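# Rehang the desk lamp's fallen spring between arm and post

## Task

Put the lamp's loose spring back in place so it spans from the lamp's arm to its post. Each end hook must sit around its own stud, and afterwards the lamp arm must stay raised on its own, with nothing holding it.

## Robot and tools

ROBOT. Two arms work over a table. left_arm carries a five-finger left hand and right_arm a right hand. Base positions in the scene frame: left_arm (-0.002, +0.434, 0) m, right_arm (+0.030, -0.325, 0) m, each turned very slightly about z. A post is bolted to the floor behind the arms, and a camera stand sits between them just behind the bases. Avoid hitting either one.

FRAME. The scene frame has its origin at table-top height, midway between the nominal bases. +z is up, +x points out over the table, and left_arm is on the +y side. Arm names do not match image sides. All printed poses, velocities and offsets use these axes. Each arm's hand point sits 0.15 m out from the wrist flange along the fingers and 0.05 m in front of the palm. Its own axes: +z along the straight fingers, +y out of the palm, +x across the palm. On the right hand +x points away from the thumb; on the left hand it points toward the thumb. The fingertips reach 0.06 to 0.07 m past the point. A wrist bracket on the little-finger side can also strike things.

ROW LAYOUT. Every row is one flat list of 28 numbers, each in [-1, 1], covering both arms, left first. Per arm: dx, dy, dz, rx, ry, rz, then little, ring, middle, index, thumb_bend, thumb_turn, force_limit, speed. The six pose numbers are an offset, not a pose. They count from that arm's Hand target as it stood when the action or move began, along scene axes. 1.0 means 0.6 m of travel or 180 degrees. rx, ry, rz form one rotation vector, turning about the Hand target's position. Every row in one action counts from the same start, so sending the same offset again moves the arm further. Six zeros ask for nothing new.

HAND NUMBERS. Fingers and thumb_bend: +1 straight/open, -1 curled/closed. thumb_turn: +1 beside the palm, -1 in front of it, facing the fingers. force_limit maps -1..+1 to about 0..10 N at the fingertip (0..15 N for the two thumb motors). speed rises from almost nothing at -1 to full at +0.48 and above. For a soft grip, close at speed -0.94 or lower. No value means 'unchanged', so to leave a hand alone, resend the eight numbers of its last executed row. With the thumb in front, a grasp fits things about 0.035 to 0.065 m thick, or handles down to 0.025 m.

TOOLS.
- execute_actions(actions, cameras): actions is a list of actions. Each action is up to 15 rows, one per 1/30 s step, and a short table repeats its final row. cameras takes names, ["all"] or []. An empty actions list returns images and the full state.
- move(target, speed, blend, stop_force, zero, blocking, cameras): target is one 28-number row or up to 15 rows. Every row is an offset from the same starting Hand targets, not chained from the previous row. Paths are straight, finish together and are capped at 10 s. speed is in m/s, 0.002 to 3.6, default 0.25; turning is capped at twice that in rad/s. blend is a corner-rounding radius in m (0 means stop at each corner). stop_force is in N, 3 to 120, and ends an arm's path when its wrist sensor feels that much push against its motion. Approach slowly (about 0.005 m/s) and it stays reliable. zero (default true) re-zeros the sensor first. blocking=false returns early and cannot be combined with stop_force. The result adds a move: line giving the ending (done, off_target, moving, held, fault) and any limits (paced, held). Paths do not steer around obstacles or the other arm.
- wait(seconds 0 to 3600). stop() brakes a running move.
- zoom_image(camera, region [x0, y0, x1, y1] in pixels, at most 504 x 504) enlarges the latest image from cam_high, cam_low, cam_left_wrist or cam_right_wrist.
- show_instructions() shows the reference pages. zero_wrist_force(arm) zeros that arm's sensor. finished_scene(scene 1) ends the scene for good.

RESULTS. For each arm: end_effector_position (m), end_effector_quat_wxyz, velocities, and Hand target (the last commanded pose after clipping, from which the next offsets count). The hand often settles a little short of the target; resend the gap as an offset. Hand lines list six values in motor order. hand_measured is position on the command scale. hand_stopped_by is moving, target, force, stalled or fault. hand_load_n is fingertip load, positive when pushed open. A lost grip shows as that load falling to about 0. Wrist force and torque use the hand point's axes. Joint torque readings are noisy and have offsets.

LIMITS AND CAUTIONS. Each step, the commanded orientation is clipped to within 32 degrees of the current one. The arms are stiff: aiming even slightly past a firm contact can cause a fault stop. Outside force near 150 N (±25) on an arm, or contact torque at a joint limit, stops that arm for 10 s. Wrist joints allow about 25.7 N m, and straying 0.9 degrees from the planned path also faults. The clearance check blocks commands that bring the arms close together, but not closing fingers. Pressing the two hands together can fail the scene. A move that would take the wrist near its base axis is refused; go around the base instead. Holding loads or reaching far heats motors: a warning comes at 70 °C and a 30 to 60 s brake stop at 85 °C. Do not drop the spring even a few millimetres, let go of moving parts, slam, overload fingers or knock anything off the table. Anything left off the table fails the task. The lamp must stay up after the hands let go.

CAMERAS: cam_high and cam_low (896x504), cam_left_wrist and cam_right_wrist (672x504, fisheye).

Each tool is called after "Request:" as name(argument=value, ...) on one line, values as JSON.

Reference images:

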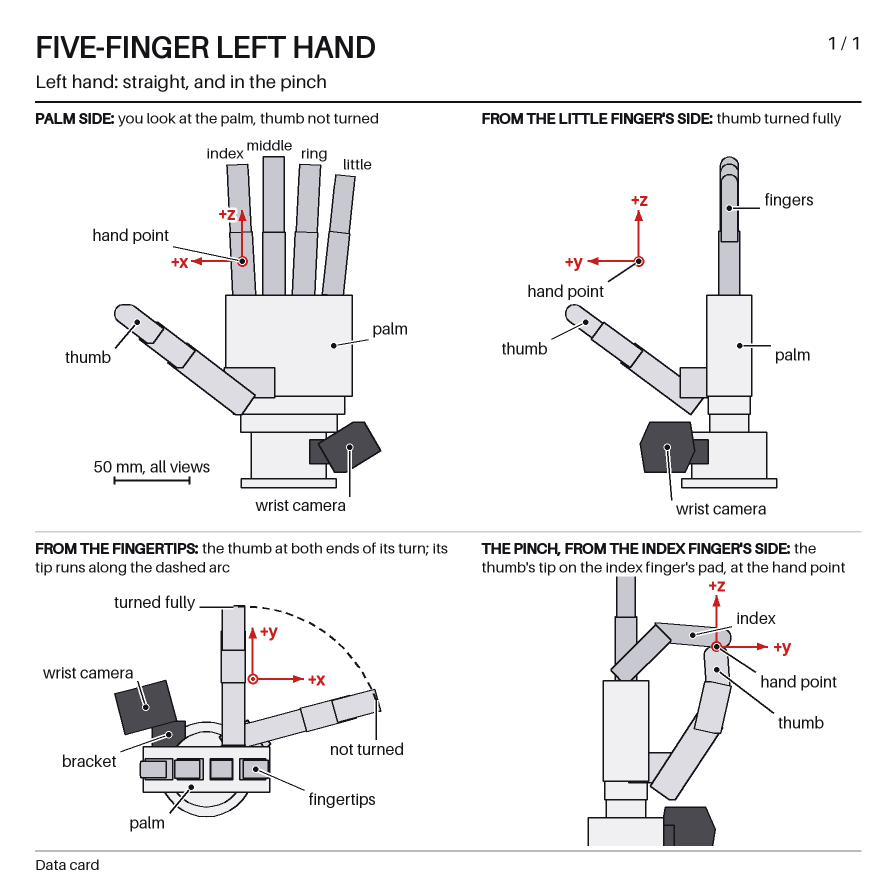

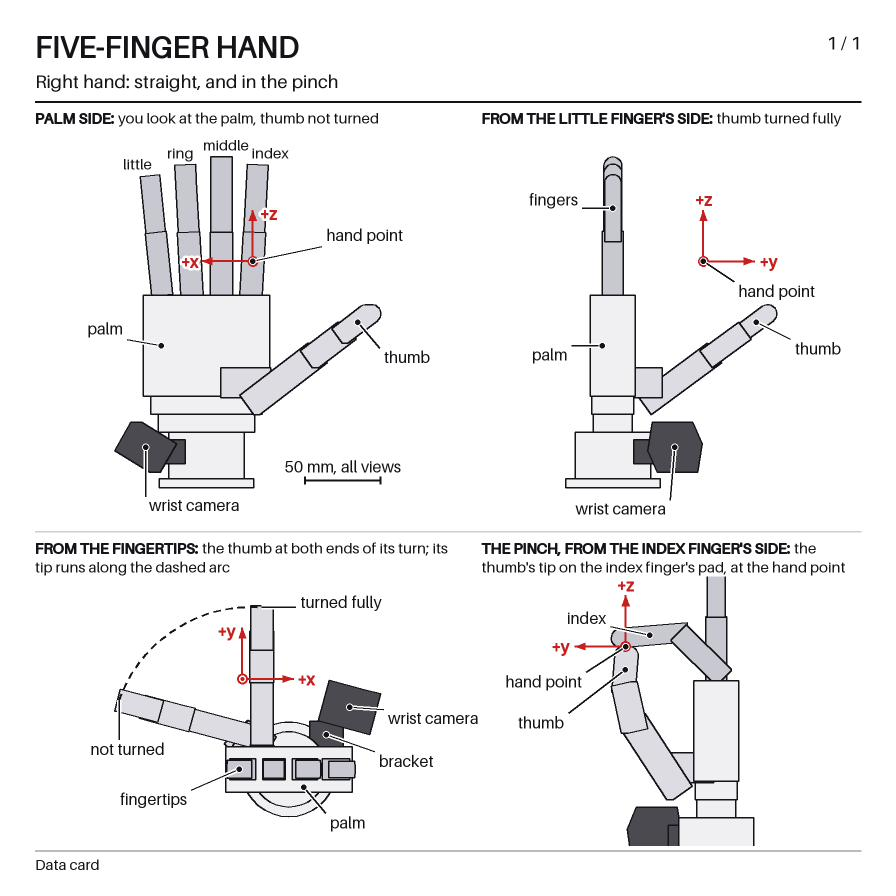

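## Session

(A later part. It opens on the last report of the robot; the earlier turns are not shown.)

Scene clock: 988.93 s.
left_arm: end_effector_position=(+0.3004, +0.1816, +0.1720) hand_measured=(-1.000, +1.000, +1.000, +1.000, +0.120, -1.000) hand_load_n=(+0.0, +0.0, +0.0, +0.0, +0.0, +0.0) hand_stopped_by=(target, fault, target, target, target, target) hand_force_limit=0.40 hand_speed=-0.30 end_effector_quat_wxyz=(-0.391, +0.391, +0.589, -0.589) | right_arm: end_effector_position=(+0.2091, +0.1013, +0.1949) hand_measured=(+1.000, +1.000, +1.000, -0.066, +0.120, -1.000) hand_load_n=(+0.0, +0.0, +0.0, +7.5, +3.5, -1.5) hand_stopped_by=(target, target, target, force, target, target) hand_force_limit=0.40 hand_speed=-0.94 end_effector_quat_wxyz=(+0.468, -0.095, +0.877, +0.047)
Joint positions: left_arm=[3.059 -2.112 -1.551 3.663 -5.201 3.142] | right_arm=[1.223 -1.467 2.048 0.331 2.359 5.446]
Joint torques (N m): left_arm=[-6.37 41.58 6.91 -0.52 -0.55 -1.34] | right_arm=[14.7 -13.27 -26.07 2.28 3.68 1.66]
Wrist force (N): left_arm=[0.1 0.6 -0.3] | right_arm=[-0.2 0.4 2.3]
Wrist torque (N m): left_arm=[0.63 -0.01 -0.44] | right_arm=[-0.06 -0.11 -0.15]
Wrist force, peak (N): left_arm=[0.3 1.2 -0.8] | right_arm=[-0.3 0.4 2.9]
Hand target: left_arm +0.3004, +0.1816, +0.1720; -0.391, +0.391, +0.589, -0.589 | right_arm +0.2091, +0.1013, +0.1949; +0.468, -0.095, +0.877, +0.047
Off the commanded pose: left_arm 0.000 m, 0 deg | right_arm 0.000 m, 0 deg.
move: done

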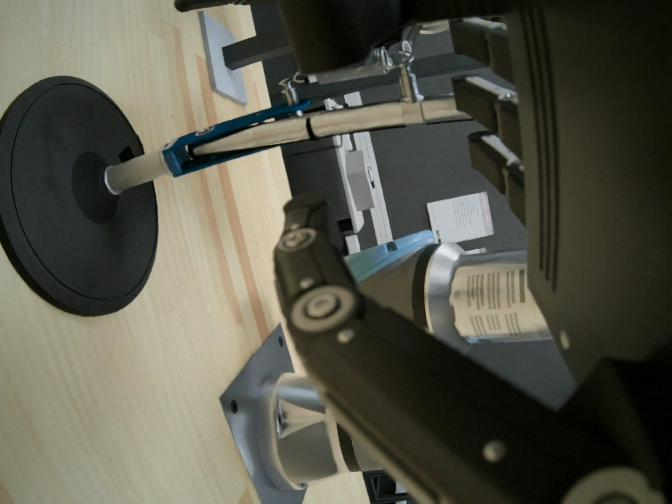

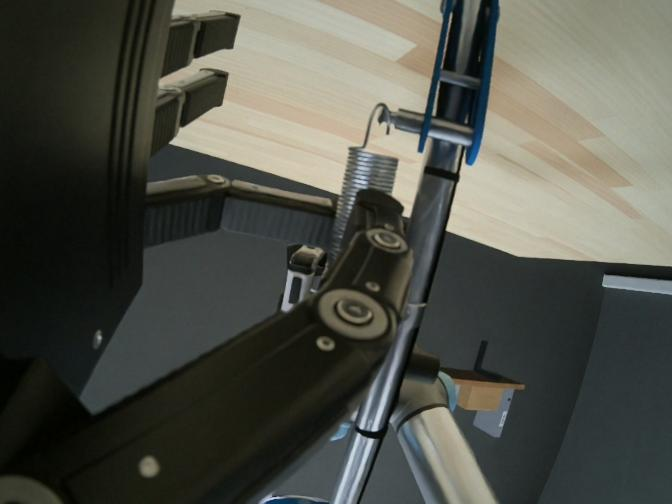

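Request:
zoom_image(camera="cam_right_wrist", region=[365, 90, 415, 140])

Request:
zoom_image(camera="cam_left_wrist", region=[380, 30, 430, 80])

Request:
zoom_image(camera="cam_left_wrist", region=[275, 60, 325, 110])

Scaled by 10.080 from the camera's image (finer frame: 960x720).

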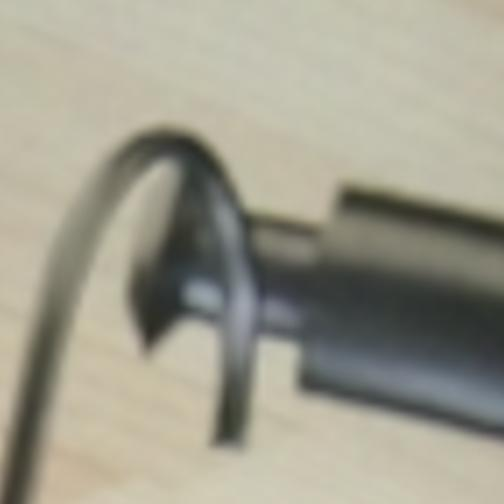

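Scaled by 10.080 from the camera's image (finer frame: 960x720).

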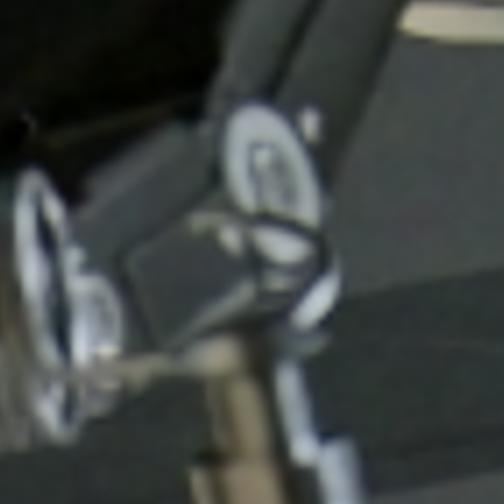

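Scaled by 10.080 from the camera's image (finer frame: 960x720).

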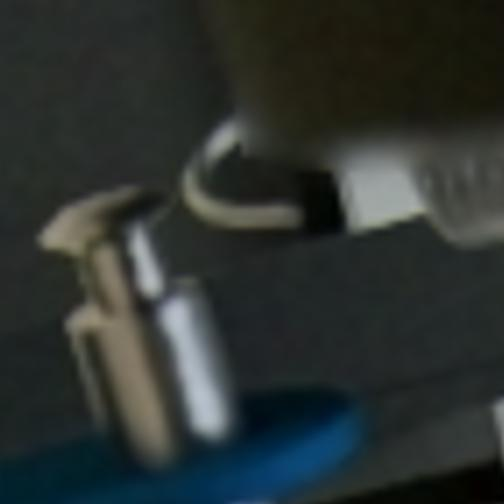

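Request:
move(target=[[0,0,0,0,0,0,-1,1,1,1,0.12,-1,0.4,-0.3,0.0058,-0.0138,0,0,0,0,1,1,1,-0.5,0.12,-1,0.4,-0.94],[0,0,0,0,0,0,-1,1,1,1,0.12,-1,0.4,-0.3,0.0243,-0.006,-0.0083,0,0,0,1,1,1,-0.5,0.12,-1,0.4,-0.94]], speed=0.02, cameras=["cam_left_wrist", "cam_right_wrist"])

Request:
zoom_image(camera="cam_left_wrist", region=[270, 20, 450, 120])

Request:
zoom_image(camera="cam_right_wrist", region=[340, 60, 500, 180])

Scene clock: 1025.53 s.
left_arm: end_effector_position=(+0.3004, +0.1816, +0.1720) hand_measured=(-1.000, +1.000, +1.000, +1.000, +0.120, -1.000) hand_load_n=(+0.0, +0.0, +0.0, +0.0, +0.0, +0.0) hand_stopped_by=(target, fault, target, target, target, target) hand_force_limit=0.40 hand_speed=-0.30 end_effector_quat_wxyz=(-0.391, +0.391, +0.589, -0.589) | right_arm: end_effector_position=(+0.2236, +0.0976, +0.1899) hand_measured=(+1.000, +1.000, +1.000, -0.066, +0.120, -1.000) hand_load_n=(+0.0, +0.0, +0.0, +8.0, +3.5, -1.0) hand_stopped_by=(target, target, target, force, target, target) hand_force_limit=0.40 hand_speed=-0.94 end_effector_quat_wxyz=(+0.468, -0.095, +0.877, +0.047)
Joint positions: left_arm=[3.059 -2.112 -1.551 3.663 -5.201 3.142] | right_arm=[1.172 -1.481 2.07 0.284 2.327 5.39]
Joint torques (N m): left_arm=[-6.16 42.18 7.94 -0.44 -0.56 -1.4] | right_arm=[-14.77 -12.37 -25.9 -0.55 -1.38 -1.98]
Wrist force (N): left_arm=[0.2 0.9 -0.4] | right_arm=[-0.2 0.5 2.6]
Wrist torque (N m): left_arm=[0.61 -0.02 -0.44] | right_arm=[-0.05 -0.11 -0.01]
Wrist force, peak (N): left_arm=[0.2 1.2 -0.8] | right_arm=[-0.3 0.7 2.6]
Hand target: left_arm +0.3004, +0.1816, +0.1720; -0.391, +0.391, +0.589, -0.589 | right_arm +0.2237, +0.0977, +0.1899; +0.468, -0.095, +0.877, +0.047
Off the commanded pose: left_arm 0.000 m, 0 deg | right_arm 0.000 m, 0 deg.
move: done

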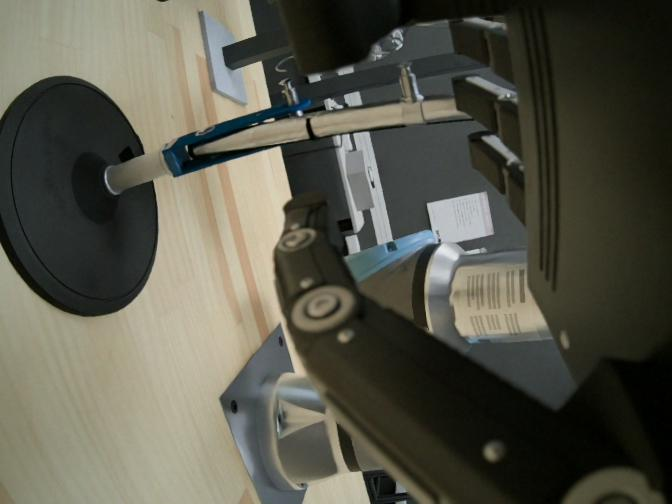

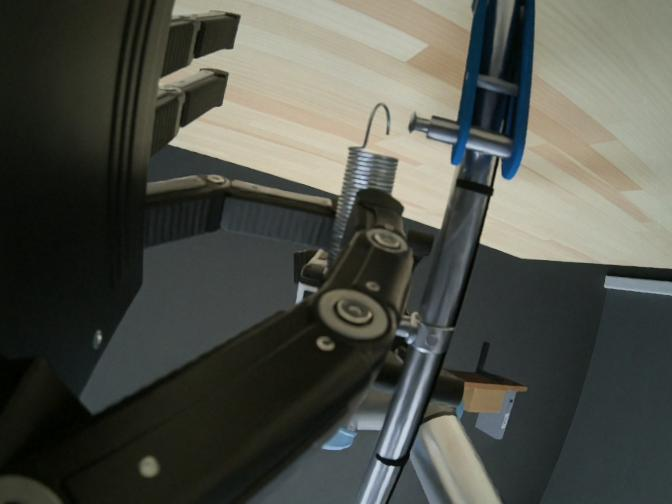

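Scaled by 2.800 from the camera's image (finer frame: 960x720).

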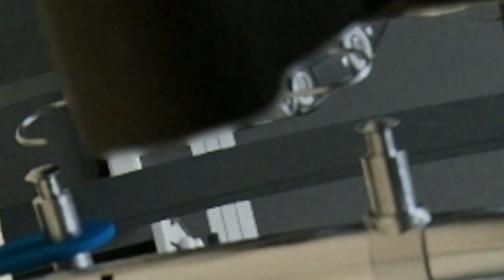

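Scaled by 3.150 from the camera's image (finer frame: 960x720).

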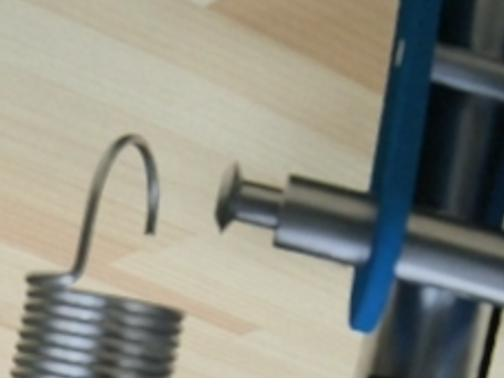

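Request:
move(target=[0,0,0,0,0,0,-1,1,1,1,0.12,-1,0.4,-0.3,0.0017,0.0017,0.0045,-0.0322,-0.0136,0.017,1,1,1,-0.5,0.12,-1,0.4,-0.94], speed=0.02, cameras=["cam_left_wrist", "cam_right_wrist"])

Request:
zoom_image(camera="cam_left_wrist", region=[270, 20, 450, 120])

Request:
zoom_image(camera="cam_right_wrist", region=[340, 60, 500, 180])

Scene clock: 1040.57 s.
left_arm: end_effector_position=(+0.3004, +0.1816, +0.1720) hand_measured=(-1.000, +1.000, +1.000, +1.000, +0.120, -1.000) hand_load_n=(+0.0, +0.0, +0.0, +0.0, +0.0, +0.0) hand_stopped_by=(target, fault, target, target, target, target) hand_force_limit=0.40 hand_speed=-0.30 end_effector_quat_wxyz=(-0.391, +0.391, +0.589, -0.589) | right_arm: end_effector_position=(+0.2247, +0.0987, +0.1926) hand_measured=(+1.000, +1.000, +1.000, -0.066, +0.120, -1.000) hand_load_n=(+0.0, +0.0, +0.0, +7.5, +3.5, -1.0) hand_stopped_by=(target, target, target, force, target, target) hand_force_limit=0.40 hand_speed=-0.94 end_effector_quat_wxyz=(+0.480, -0.143, +0.866, +0.013)
Joint positions: left_arm=[3.059 -2.112 -1.551 3.663 -5.201 3.142] | right_arm=[1.169 -1.487 2.06 0.287 2.349 5.26]
Joint torques (N m): left_arm=[-6.27 42.47 7.71 -0.39 -0.58 -1.38] | right_arm=[-15.5 -27.63 -26.37 1.59 3.48 -1.52]
Wrist force (N): left_arm=[0.1 0.8 -0.8] | right_arm=[-0.4 1.0 2.4]
Wrist torque (N m): left_arm=[0.63 -0.01 -0.44] | right_arm=[0.04 -0.07 0.01]
Wrist force, peak (N): left_arm=[0.7 1.2 -0.8] | right_arm=[-0.5 0.6 2.8]
Hand target: left_arm +0.3004, +0.1816, +0.1720; -0.391, +0.391, +0.589, -0.589 | right_arm +0.2247, +0.0987, +0.1926; +0.480, -0.143, +0.866, +0.013
Off the commanded pose: left_arm 0.000 m, 0 deg | right_arm 0.000 m, 0 deg.
move: done

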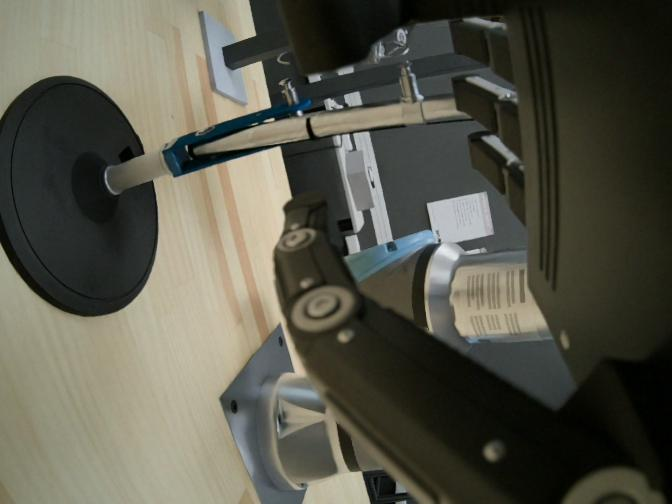

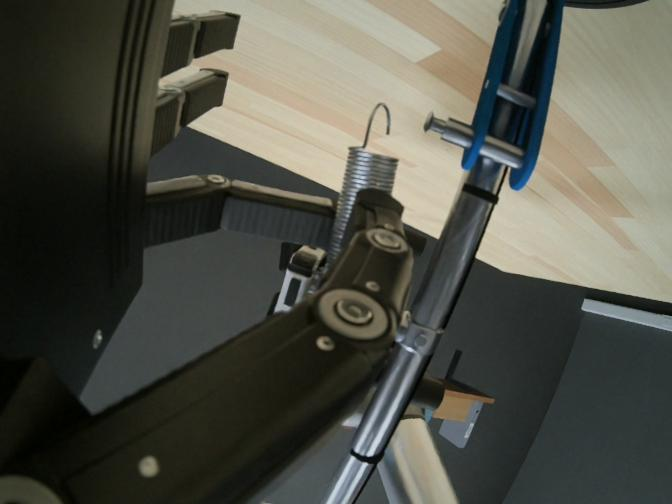

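Scaled by 2.800 from the camera's image (finer frame: 960x720).

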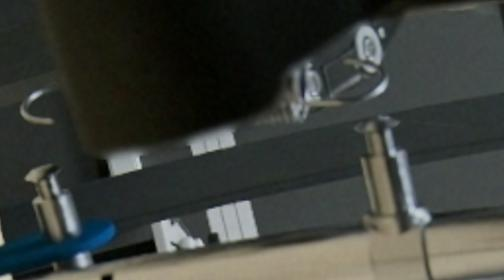

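Scaled by 3.150 from the camera's image (finer frame: 960x720).

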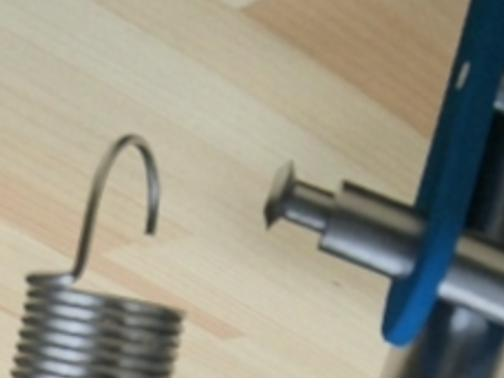

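Request:
move(target=[0,0,0,0,0,0,-1,1,1,1,0.12,-1,0.4,-0.3,-0.00259,0.00614,0,0,0,0,1,1,1,-0.5,0.12,-1,0.4,-0.94], speed=0.01, stop_force=3, cameras=["cam_left_wrist", "cam_right_wrist"])

Request:
zoom_image(camera="cam_left_wrist", region=[270, 20, 450, 120])

Request:
zoom_image(camera="cam_right_wrist", region=[320, 60, 500, 220])

Scene clock: 1063.93 s.
left_arm: end_effector_position=(+0.3004, +0.1816, +0.1720) hand_measured=(-1.000, +1.000, +1.000, +1.000, +0.120, -1.000) hand_load_n=(+0.0, +0.0, +0.0, +0.0, +0.5, +0.0) hand_stopped_by=(target, fault, target, target, target, target) hand_force_limit=0.40 hand_speed=-0.30 end_effector_quat_wxyz=(-0.391, +0.391, +0.589, -0.589) | right_arm: end_effector_position=(+0.2231, +0.1024, +0.1926) hand_measured=(+1.000, +1.000, +1.000, -0.066, +0.120, -1.000) hand_load_n=(+0.0, -0.5, +0.0, +8.0, +3.5, -1.0) hand_stopped_by=(target, target, target, force, target, target) hand_force_limit=0.40 hand_speed=-0.94 end_effector_quat_wxyz=(+0.480, -0.143, +0.866, +0.013)
Joint positions: left_arm=[3.059 -2.112 -1.551 3.663 -5.201 3.142] | right_arm=[1.179 -1.476 2.049 0.294 2.356 5.27]
Joint torques (N m): left_arm=[-5.82 42.63 7.38 -0.44 -0.52 -1.41] | right_arm=[13.22 -12.49 -26.1 2.31 3.49 1.68]
Wrist force (N): left_arm=[0.1 0.4 -0.5] | right_arm=[-0.4 0.8 2.2]
Wrist torque (N m): left_arm=[0.60 -0.01 -0.43] | right_arm=[0.02 -0.07 -0.13]
Wrist force, peak (N): left_arm=[0.2 0.9 -1.0] | right_arm=[-0.6 1.2 2.5]
Hand target: left_arm +0.3004, +0.1816, +0.1720; -0.391, +0.391, +0.589, -0.589 | right_arm +0.2231, +0.1024, +0.1926; +0.480, -0.143, +0.866, +0.013
Off the commanded pose: left_arm 0.000 m, 0 deg | right_arm 0.000 m, 0 deg.
move: done

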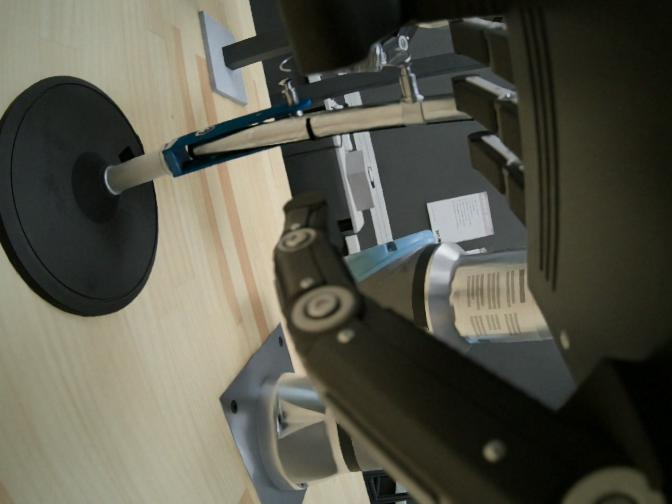

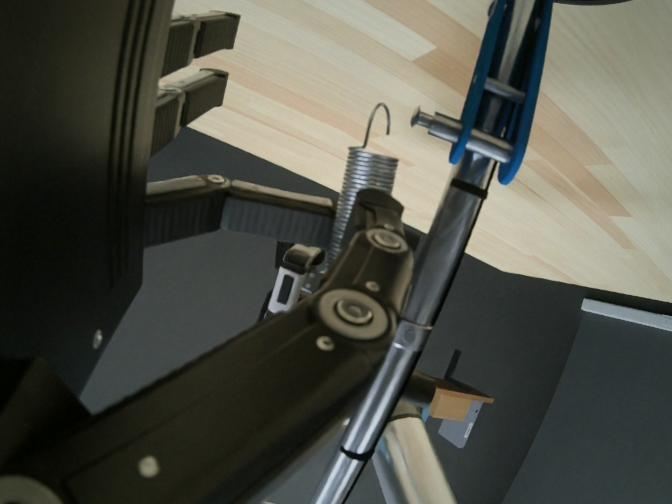

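Scaled by 2.800 from the camera's image (finer frame: 960x720).

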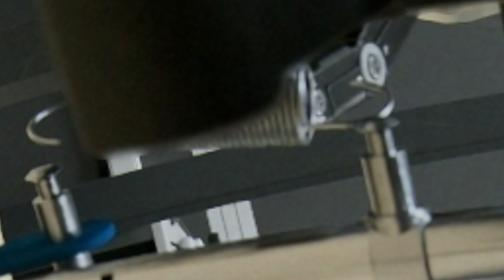

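Scaled by 2.800 from the camera's image (finer frame: 960x720).

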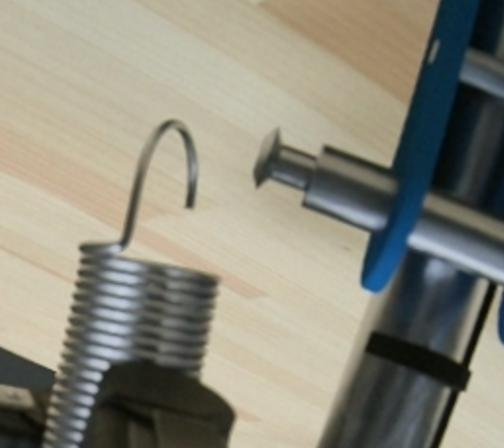

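Request:
move(target=[0,0,0,0,0,0,-1,1,1,1,0.12,-1,0.4,-0.3,0.00134,0.00057,0.003,0,0,0,1,1,1,-0.5,0.12,-1,0.4,-0.94], speed=0.01, stop_force=3)

Request:
move(target=[0,0,0,0,0,0,-1,1,1,1,0.12,-1,0.4,-0.3,-0.00195,0.00461,0,0,0,0,1,1,1,-0.5,0.12,-1,0.4,-0.94], speed=0.01, stop_force=3, cameras=["all"])

Request:
zoom_image(camera="cam_left_wrist", region=[270, 20, 450, 120])

Request:
zoom_image(camera="cam_right_wrist", region=[320, 60, 500, 220])

Scene clock: 1071.93 s.
left_arm: end_effector_position=(+0.3004, +0.1816, +0.1720) hand_measured=(-1.000, +1.000, +1.000, +1.000, +0.120, -1.000) hand_load_n=(+0.0, +0.0, +0.0, +0.0, +0.0, +0.0) hand_stopped_by=(target, fault, target, target, target, target) hand_force_limit=0.40 hand_speed=-0.30 end_effector_quat_wxyz=(-0.391, +0.391, +0.589, -0.589) | right_arm: end_effector_position=(+0.2239, +0.1027, +0.1944) hand_measured=(+1.000, +1.000, +1.000, -0.066, +0.120, -1.000) hand_load_n=(+0.0, +0.0, +0.0, +8.0, +3.5, -1.0) hand_stopped_by=(target, target, target, force, target, target) hand_force_limit=0.40 hand_speed=-0.94 end_effector_quat_wxyz=(+0.480, -0.143, +0.866, +0.013)
Joint positions: left_arm=[3.059 -2.112 -1.551 3.663 -5.201 3.142] | right_arm=[1.176 -1.478 2.046 0.298 2.354 5.268]
Joint torques (N m): left_arm=[-5.96 42.51 7.14 -0.46 -0.62 -1.41] | right_arm=[-14.69 -26.82 -24.37 2.12 -1.59 -1.76]
Wrist force (N): left_arm=[0.2 0.9 -0.4] | right_arm=[-0.3 0.8 2.1]
Wrist torque (N m): left_arm=[0.64 -0.03 -0.44] | right_arm=[0.03 -0.08 0.01]
Wrist force, peak (N): left_arm=[0.0 1.1 -0.9] | right_arm=[0.0 0.8 2.8]
Hand target: left_arm +0.3004, +0.1816, +0.1720; -0.391, +0.391, +0.589, -0.589 | right_arm +0.2239, +0.1027, +0.1944; +0.480, -0.143, +0.866, +0.013
Off the commanded pose: left_arm 0.000 m, 0 deg | right_arm 0.000 m, 0 deg.
move: done

Scene clock: 1073.23 s.
left_arm: end_effector_position=(+0.3004, +0.1816, +0.1720) hand_measured=(-1.000, +1.000, +1.000, +1.000, +0.120, -1.000) hand_load_n=(+0.5, +0.0, +0.0, +0.0, +0.0, +0.0) hand_stopped_by=(target, fault, target, target, target, target) hand_force_limit=0.40 hand_speed=-0.30 end_effector_quat_wxyz=(-0.391, +0.391, +0.589, -0.589) | right_arm: end_effector_position=(+0.2228, +0.1055, +0.1944) hand_measured=(+1.000, +1.000, +1.000, -0.066, +0.120, -1.000) hand_load_n=(+0.0, +0.0, +0.0, +7.5, +3.5, -1.0) hand_stopped_by=(target, target, target, force, target, target) hand_force_limit=0.40 hand_speed=-0.94 end_effector_quat_wxyz=(+0.480, -0.143, +0.866, +0.013)
Joint positions: left_arm=[3.059 -2.112 -1.551 3.663 -5.201 3.142] | right_arm=[1.184 -1.47 2.038 0.303 2.359 5.276]
Joint torques (N m): left_arm=[-5.91 41.64 7.68 -0.45 -0.54 -1.33] | right_arm=[15.2 -13.12 -26.28 2.18 3.43 1.58]
Wrist force (N): left_arm=[0.4 0.2 -0.2] | right_arm=[-0.3 0.9 2.1]
Wrist torque (N m): left_arm=[0.58 -0.06 -0.41] | right_arm=[0.05 -0.09 -0.12]
Wrist force, peak (N): left_arm=[0.0 1.1 -0.6] | right_arm=[-0.1 1.2 2.5]
Hand target: left_arm +0.3004, +0.1816, +0.1720; -0.391, +0.391, +0.589, -0.589 | right_arm +0.2228, +0.1055, +0.1944; +0.480, -0.143, +0.866, +0.013
Off the commanded pose: left_arm 0.000 m, 0 deg | right_arm 0.000 m, 0 deg.
move: done

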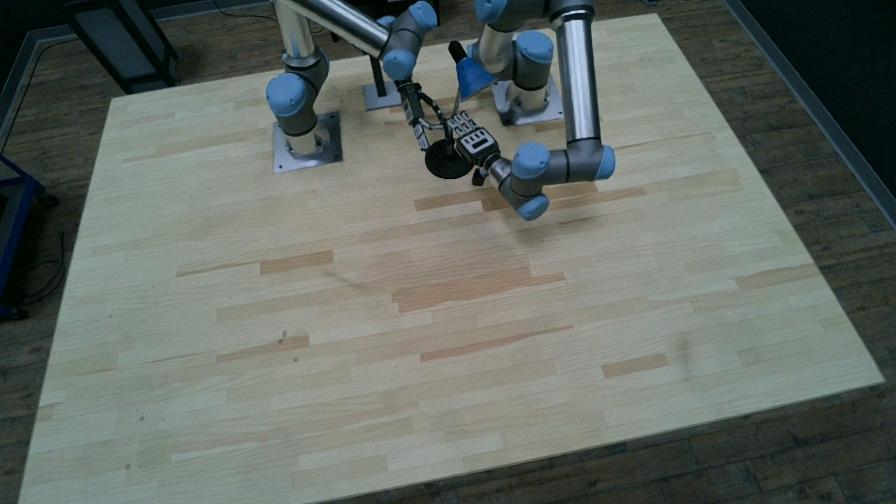

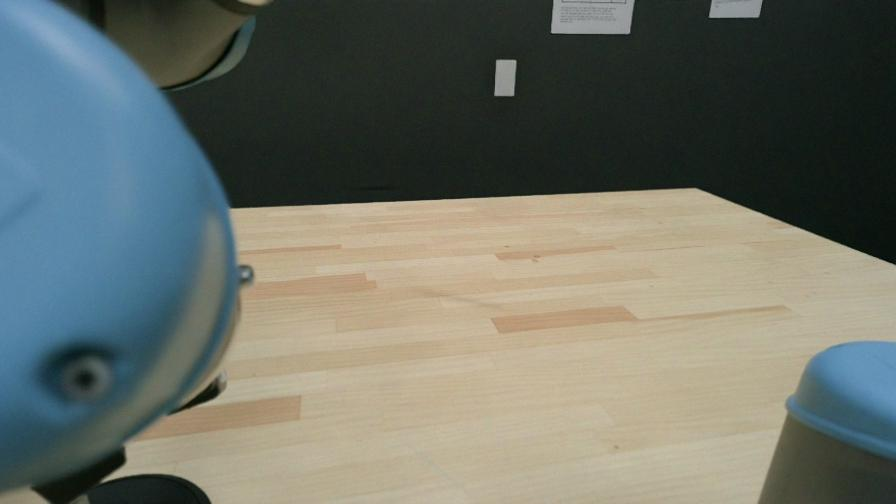

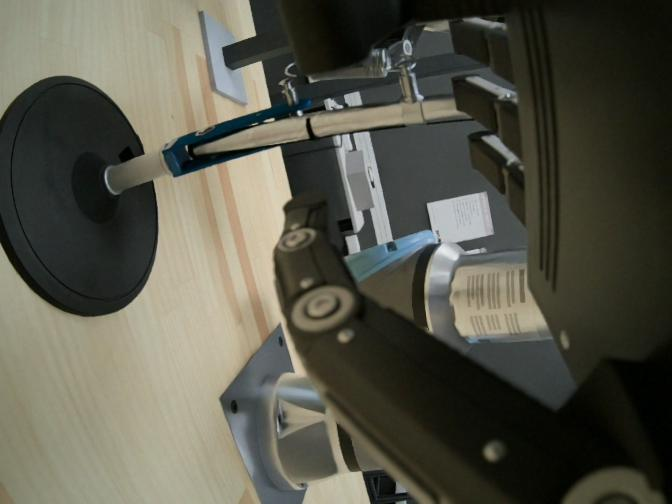

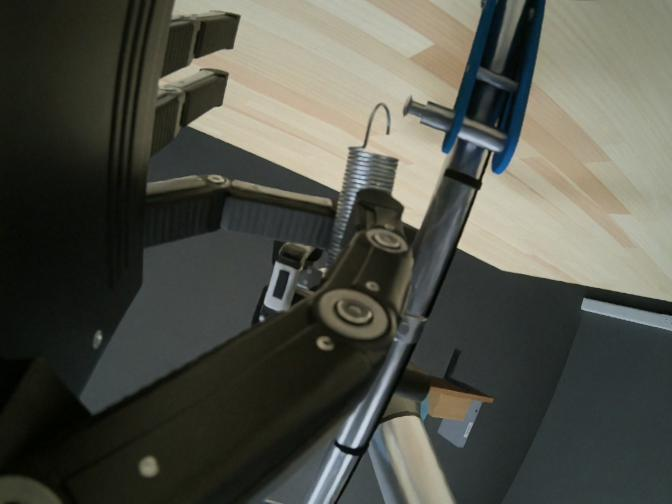

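Scaled by 2.800 from the camera's image (finer frame: 960x720).

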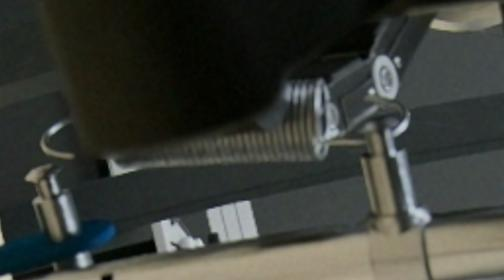

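Scaled by 2.800 from the camera's image (finer frame: 960x720).

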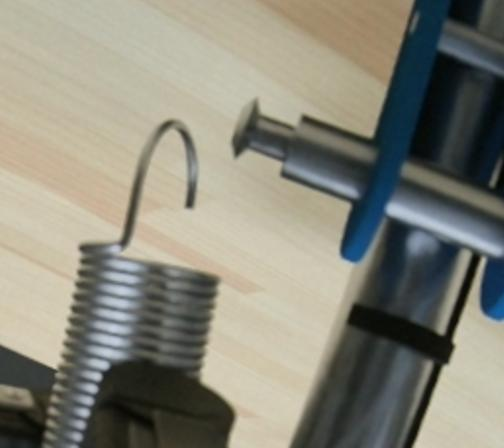

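Request:
zoom_image(camera="cam_left_wrist", region=[370, 20, 440, 110])

Scaled by 5.600 from the camera's image (finer frame: 960x720).

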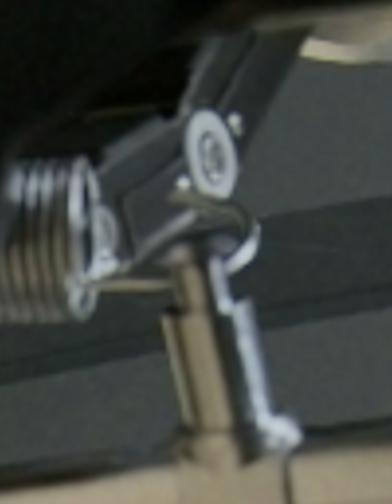

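Request:
move(target=[0,0,0,0,0,0,-1,1,1,1,0.12,-1,0.4,-0.3,-0.00195,0.00461,0,0,0,0,1,1,1,-0.5,0.12,-1,0.4,-0.94], speed=0.01, stop_force=3, cameras=["cam_left_wrist", "cam_right_wrist"])

Request:
zoom_image(camera="cam_left_wrist", region=[370, 20, 440, 110])

Request:
zoom_image(camera="cam_left_wrist", region=[270, 40, 340, 130])

Request:
zoom_image(camera="cam_right_wrist", region=[340, 80, 440, 160])

Scene clock: 1085.70 s.
left_arm: end_effector_position=(+0.3004, +0.1816, +0.1720) hand_measured=(-1.000, +1.000, +1.000, +1.000, +0.120, -1.000) hand_load_n=(+0.0, +0.0, +0.0, +0.0, +0.0, -0.5) hand_stopped_by=(target, fault, target, target, target, target) hand_force_limit=0.40 hand_speed=-0.30 end_effector_quat_wxyz=(-0.391, +0.391, +0.589, -0.589) | right_arm: end_effector_position=(+0.2216, +0.1083, +0.1944) hand_measured=(+1.000, +1.000, +1.000, -0.066, +0.120, -1.000) hand_load_n=(+0.0, +0.0, +0.0, +8.0, +3.0, -1.0) hand_stopped_by=(target, target, target, force, target, target) hand_force_limit=0.40 hand_speed=-0.94 end_effector_quat_wxyz=(+0.480, -0.143, +0.866, +0.013)
Joint positions: left_arm=[3.059 -2.112 -1.551 3.663 -5.201 3.142] | right_arm=[1.191 -1.462 2.03 0.308 2.363 5.283]
Joint torques (N m): left_arm=[-5.89 42.22 7.23 -0.47 -0.52 -1.35] | right_arm=[13.72 -13.05 -25.53 2.19 3.62 1.57]
Wrist force (N): left_arm=[0.0 0.2 -0.5] | right_arm=[-0.3 0.8 2.3]
Wrist torque (N m): left_arm=[0.60 -0.01 -0.43] | right_arm=[0.02 -0.07 -0.14]
Wrist force, peak (N): left_arm=[0.3 1.2 -0.6] | right_arm=[-0.2 0.7 2.7]
Hand target: left_arm +0.3004, +0.1816, +0.1720; -0.391, +0.391, +0.589, -0.589 | right_arm +0.2216, +0.1083, +0.1944; +0.480, -0.143, +0.866, +0.013
Off the commanded pose: left_arm 0.000 m, 0 deg | right_arm 0.000 m, 0 deg.
move: done

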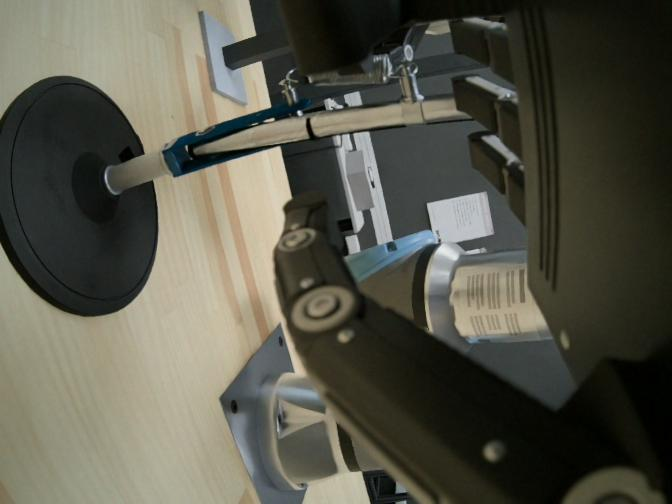

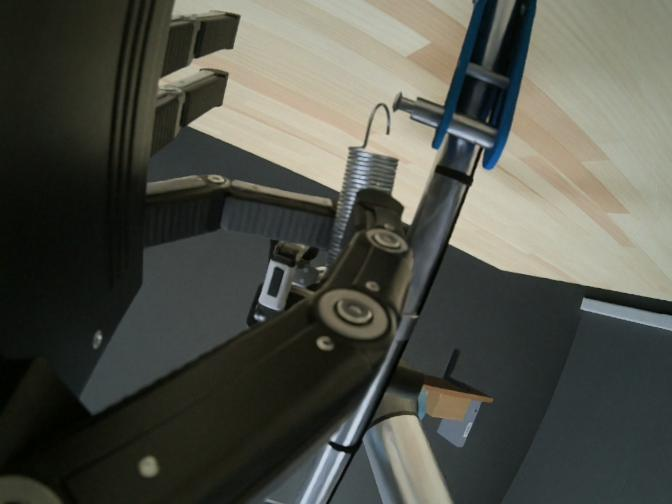

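Scaled by 5.600 from the camera's image (finer frame: 960x720).

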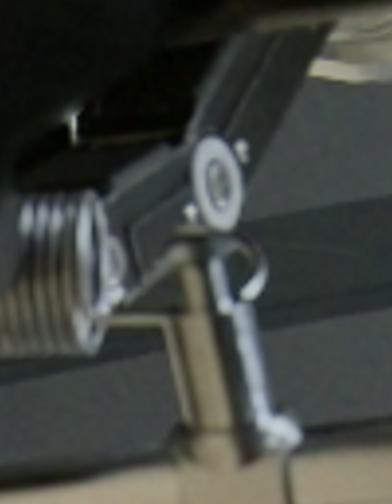

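Scaled by 5.600 from the camera's image (finer frame: 960x720).

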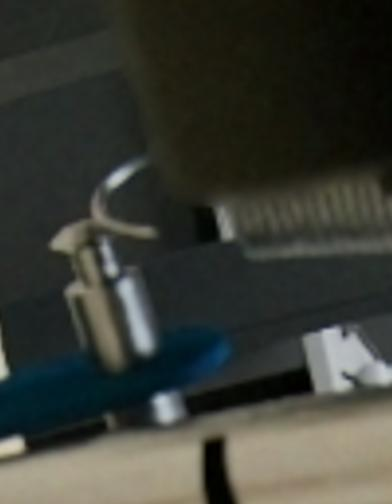

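Scaled by 5.040 from the camera's image (finer frame: 960x720).

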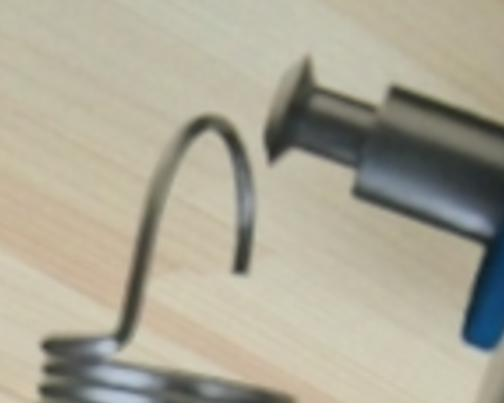

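Request:
move(target=[[0,0,0,0,0,0,-1,1,1,1,0.12,-1,0.4,-0.3,-0.00045,0.00107,0,0,0,0,1,1,1,-0.5,0.12,-1,0.4,-0.94],[0,0,0,0,0,0,-1,1,1,1,0.12,-1,0.4,-0.3,-0.00246,0.00022,-0.0045,0,0,0,1,1,1,-0.5,0.12,-1,0.4,-0.94]], speed=0.01, stop_force=3, cameras=["cam_left_wrist", "cam_right_wrist"])

Request:
zoom_image(camera="cam_left_wrist", region=[370, 20, 440, 110])

Request:
zoom_image(camera="cam_left_wrist", region=[270, 40, 340, 130])

Request:
zoom_image(camera="cam_right_wrist", region=[340, 80, 440, 160])

Scene clock: 1094.33 s.
left_arm: end_effector_position=(+0.3004, +0.1816, +0.1720) hand_measured=(-1.000, +1.000, +1.000, +1.000, +0.120, -1.000) hand_load_n=(+0.0, +0.0, +0.0, +0.0, +0.0, +0.0) hand_stopped_by=(target, fault, target, target, target, target) hand_force_limit=0.40 hand_speed=-0.30 end_effector_quat_wxyz=(-0.391, +0.391, +0.589, -0.589) | right_arm: end_effector_position=(+0.2201, +0.1084, +0.1917) hand_measured=(+1.000, +1.000, +1.000, -0.066, +0.120, -1.000) hand_load_n=(-0.5, +0.0, +0.0, +7.5, +3.5, -1.0) hand_stopped_by=(target, target, target, force, target, target) hand_force_limit=0.40 hand_speed=-0.94 end_effector_quat_wxyz=(+0.480, -0.143, +0.866, +0.013)
Joint positions: left_arm=[3.059 -2.112 -1.551 3.663 -5.201 3.142] | right_arm=[1.195 -1.457 2.033 0.304 2.366 5.288]
Joint torques (N m): left_arm=[-5.96 42.58 7.39 -0.48 -0.55 -1.41] | right_arm=[13.97 -13.06 -5.91 -0.2 3.53 1.58]
Wrist force (N): left_arm=[0.3 0.7 -0.5] | right_arm=[-0.3 0.7 2.4]
Wrist torque (N m): left_arm=[0.63 -0.03 -0.43] | right_arm=[0.00 -0.08 -0.13]
Wrist force, peak (N): left_arm=[0.1 1.4 -0.6] | right_arm=[-0.4 1.0 2.7]
Hand target: left_arm +0.3004, +0.1816, +0.1720; -0.391, +0.391, +0.589, -0.589 | right_arm +0.2201, +0.1084, +0.1917; +0.480, -0.143, +0.866, +0.013
Off the commanded pose: left_arm 0.000 m, 0 deg | right_arm 0.000 m, 0 deg.
move: done

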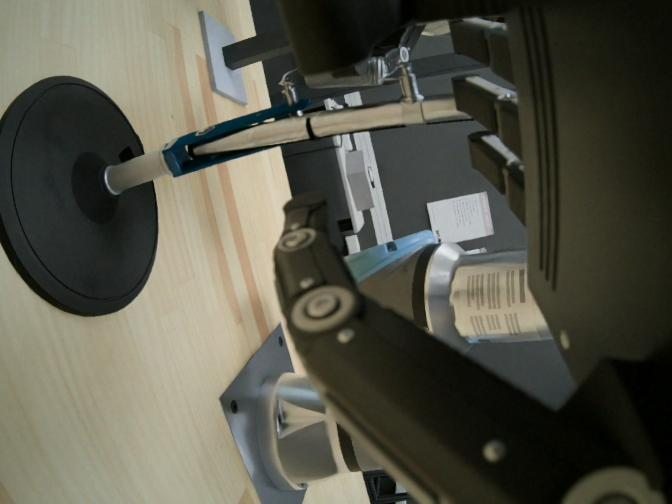

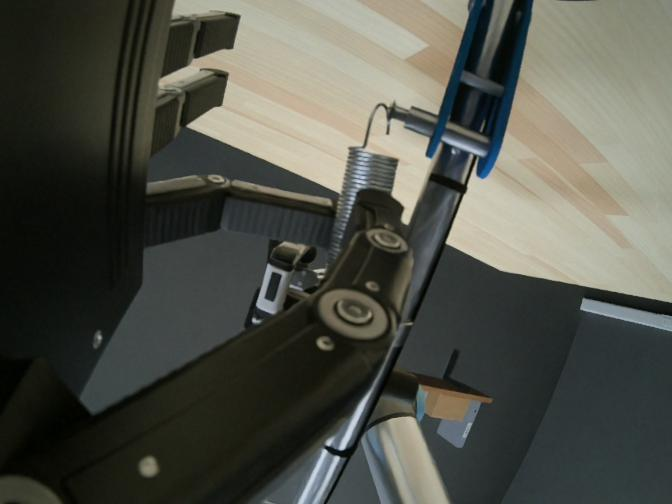

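Scaled by 5.600 from the camera's image (finer frame: 960x720).

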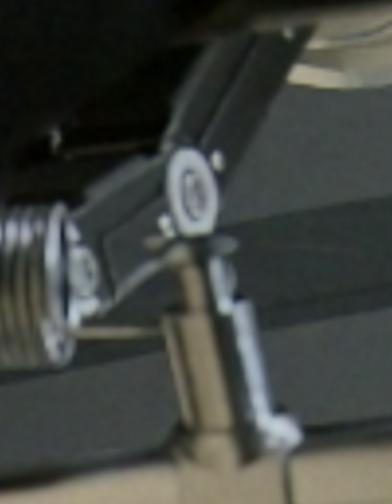

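Scaled by 5.600 from the camera's image (finer frame: 960x720).

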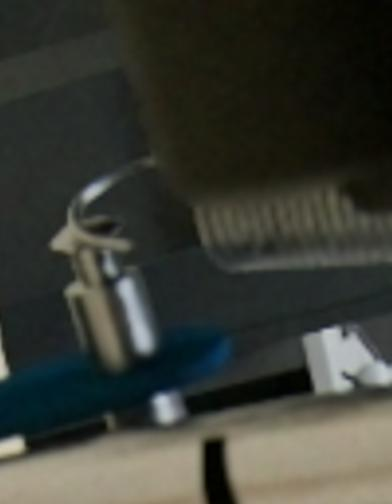

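Scaled by 5.040 from the camera's image (finer frame: 960x720).

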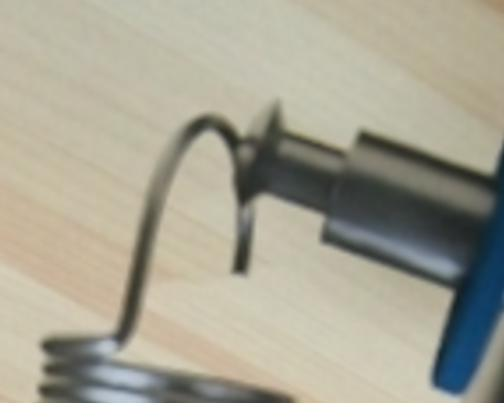

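Request:
zoom_image(camera="cam_left_wrist", region=[270, 60, 305, 100])

Request:
zoom_image(camera="cam_right_wrist", region=[370, 90, 420, 140])

Request:
zoom_image(camera="cam_left_wrist", region=[385, 45, 425, 85])

Scaled by 12.600 from the camera's image (finer frame: 960x720).

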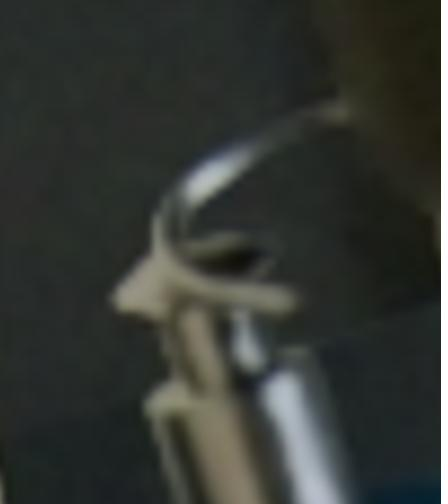

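Scaled by 10.080 from the camera's image (finer frame: 960x720).

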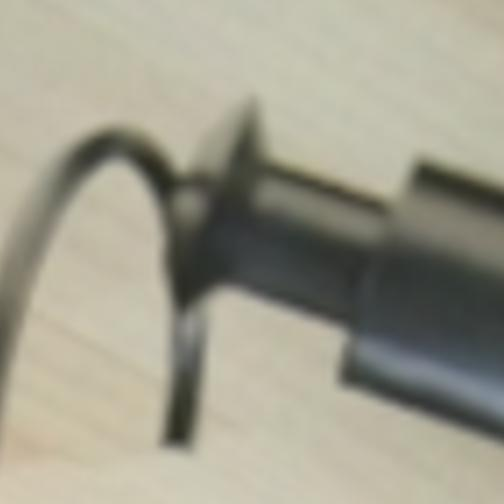

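Scaled by 12.600 from the camera's image (finer frame: 960x720).

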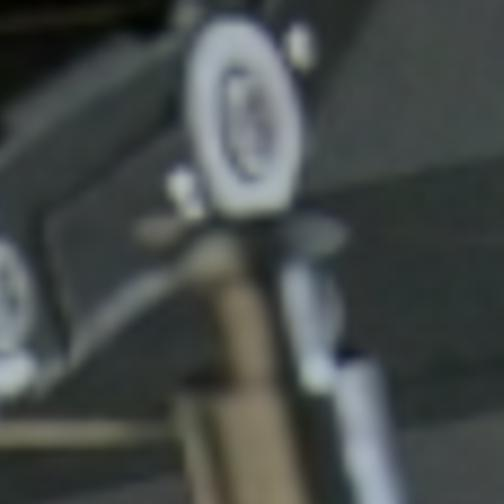

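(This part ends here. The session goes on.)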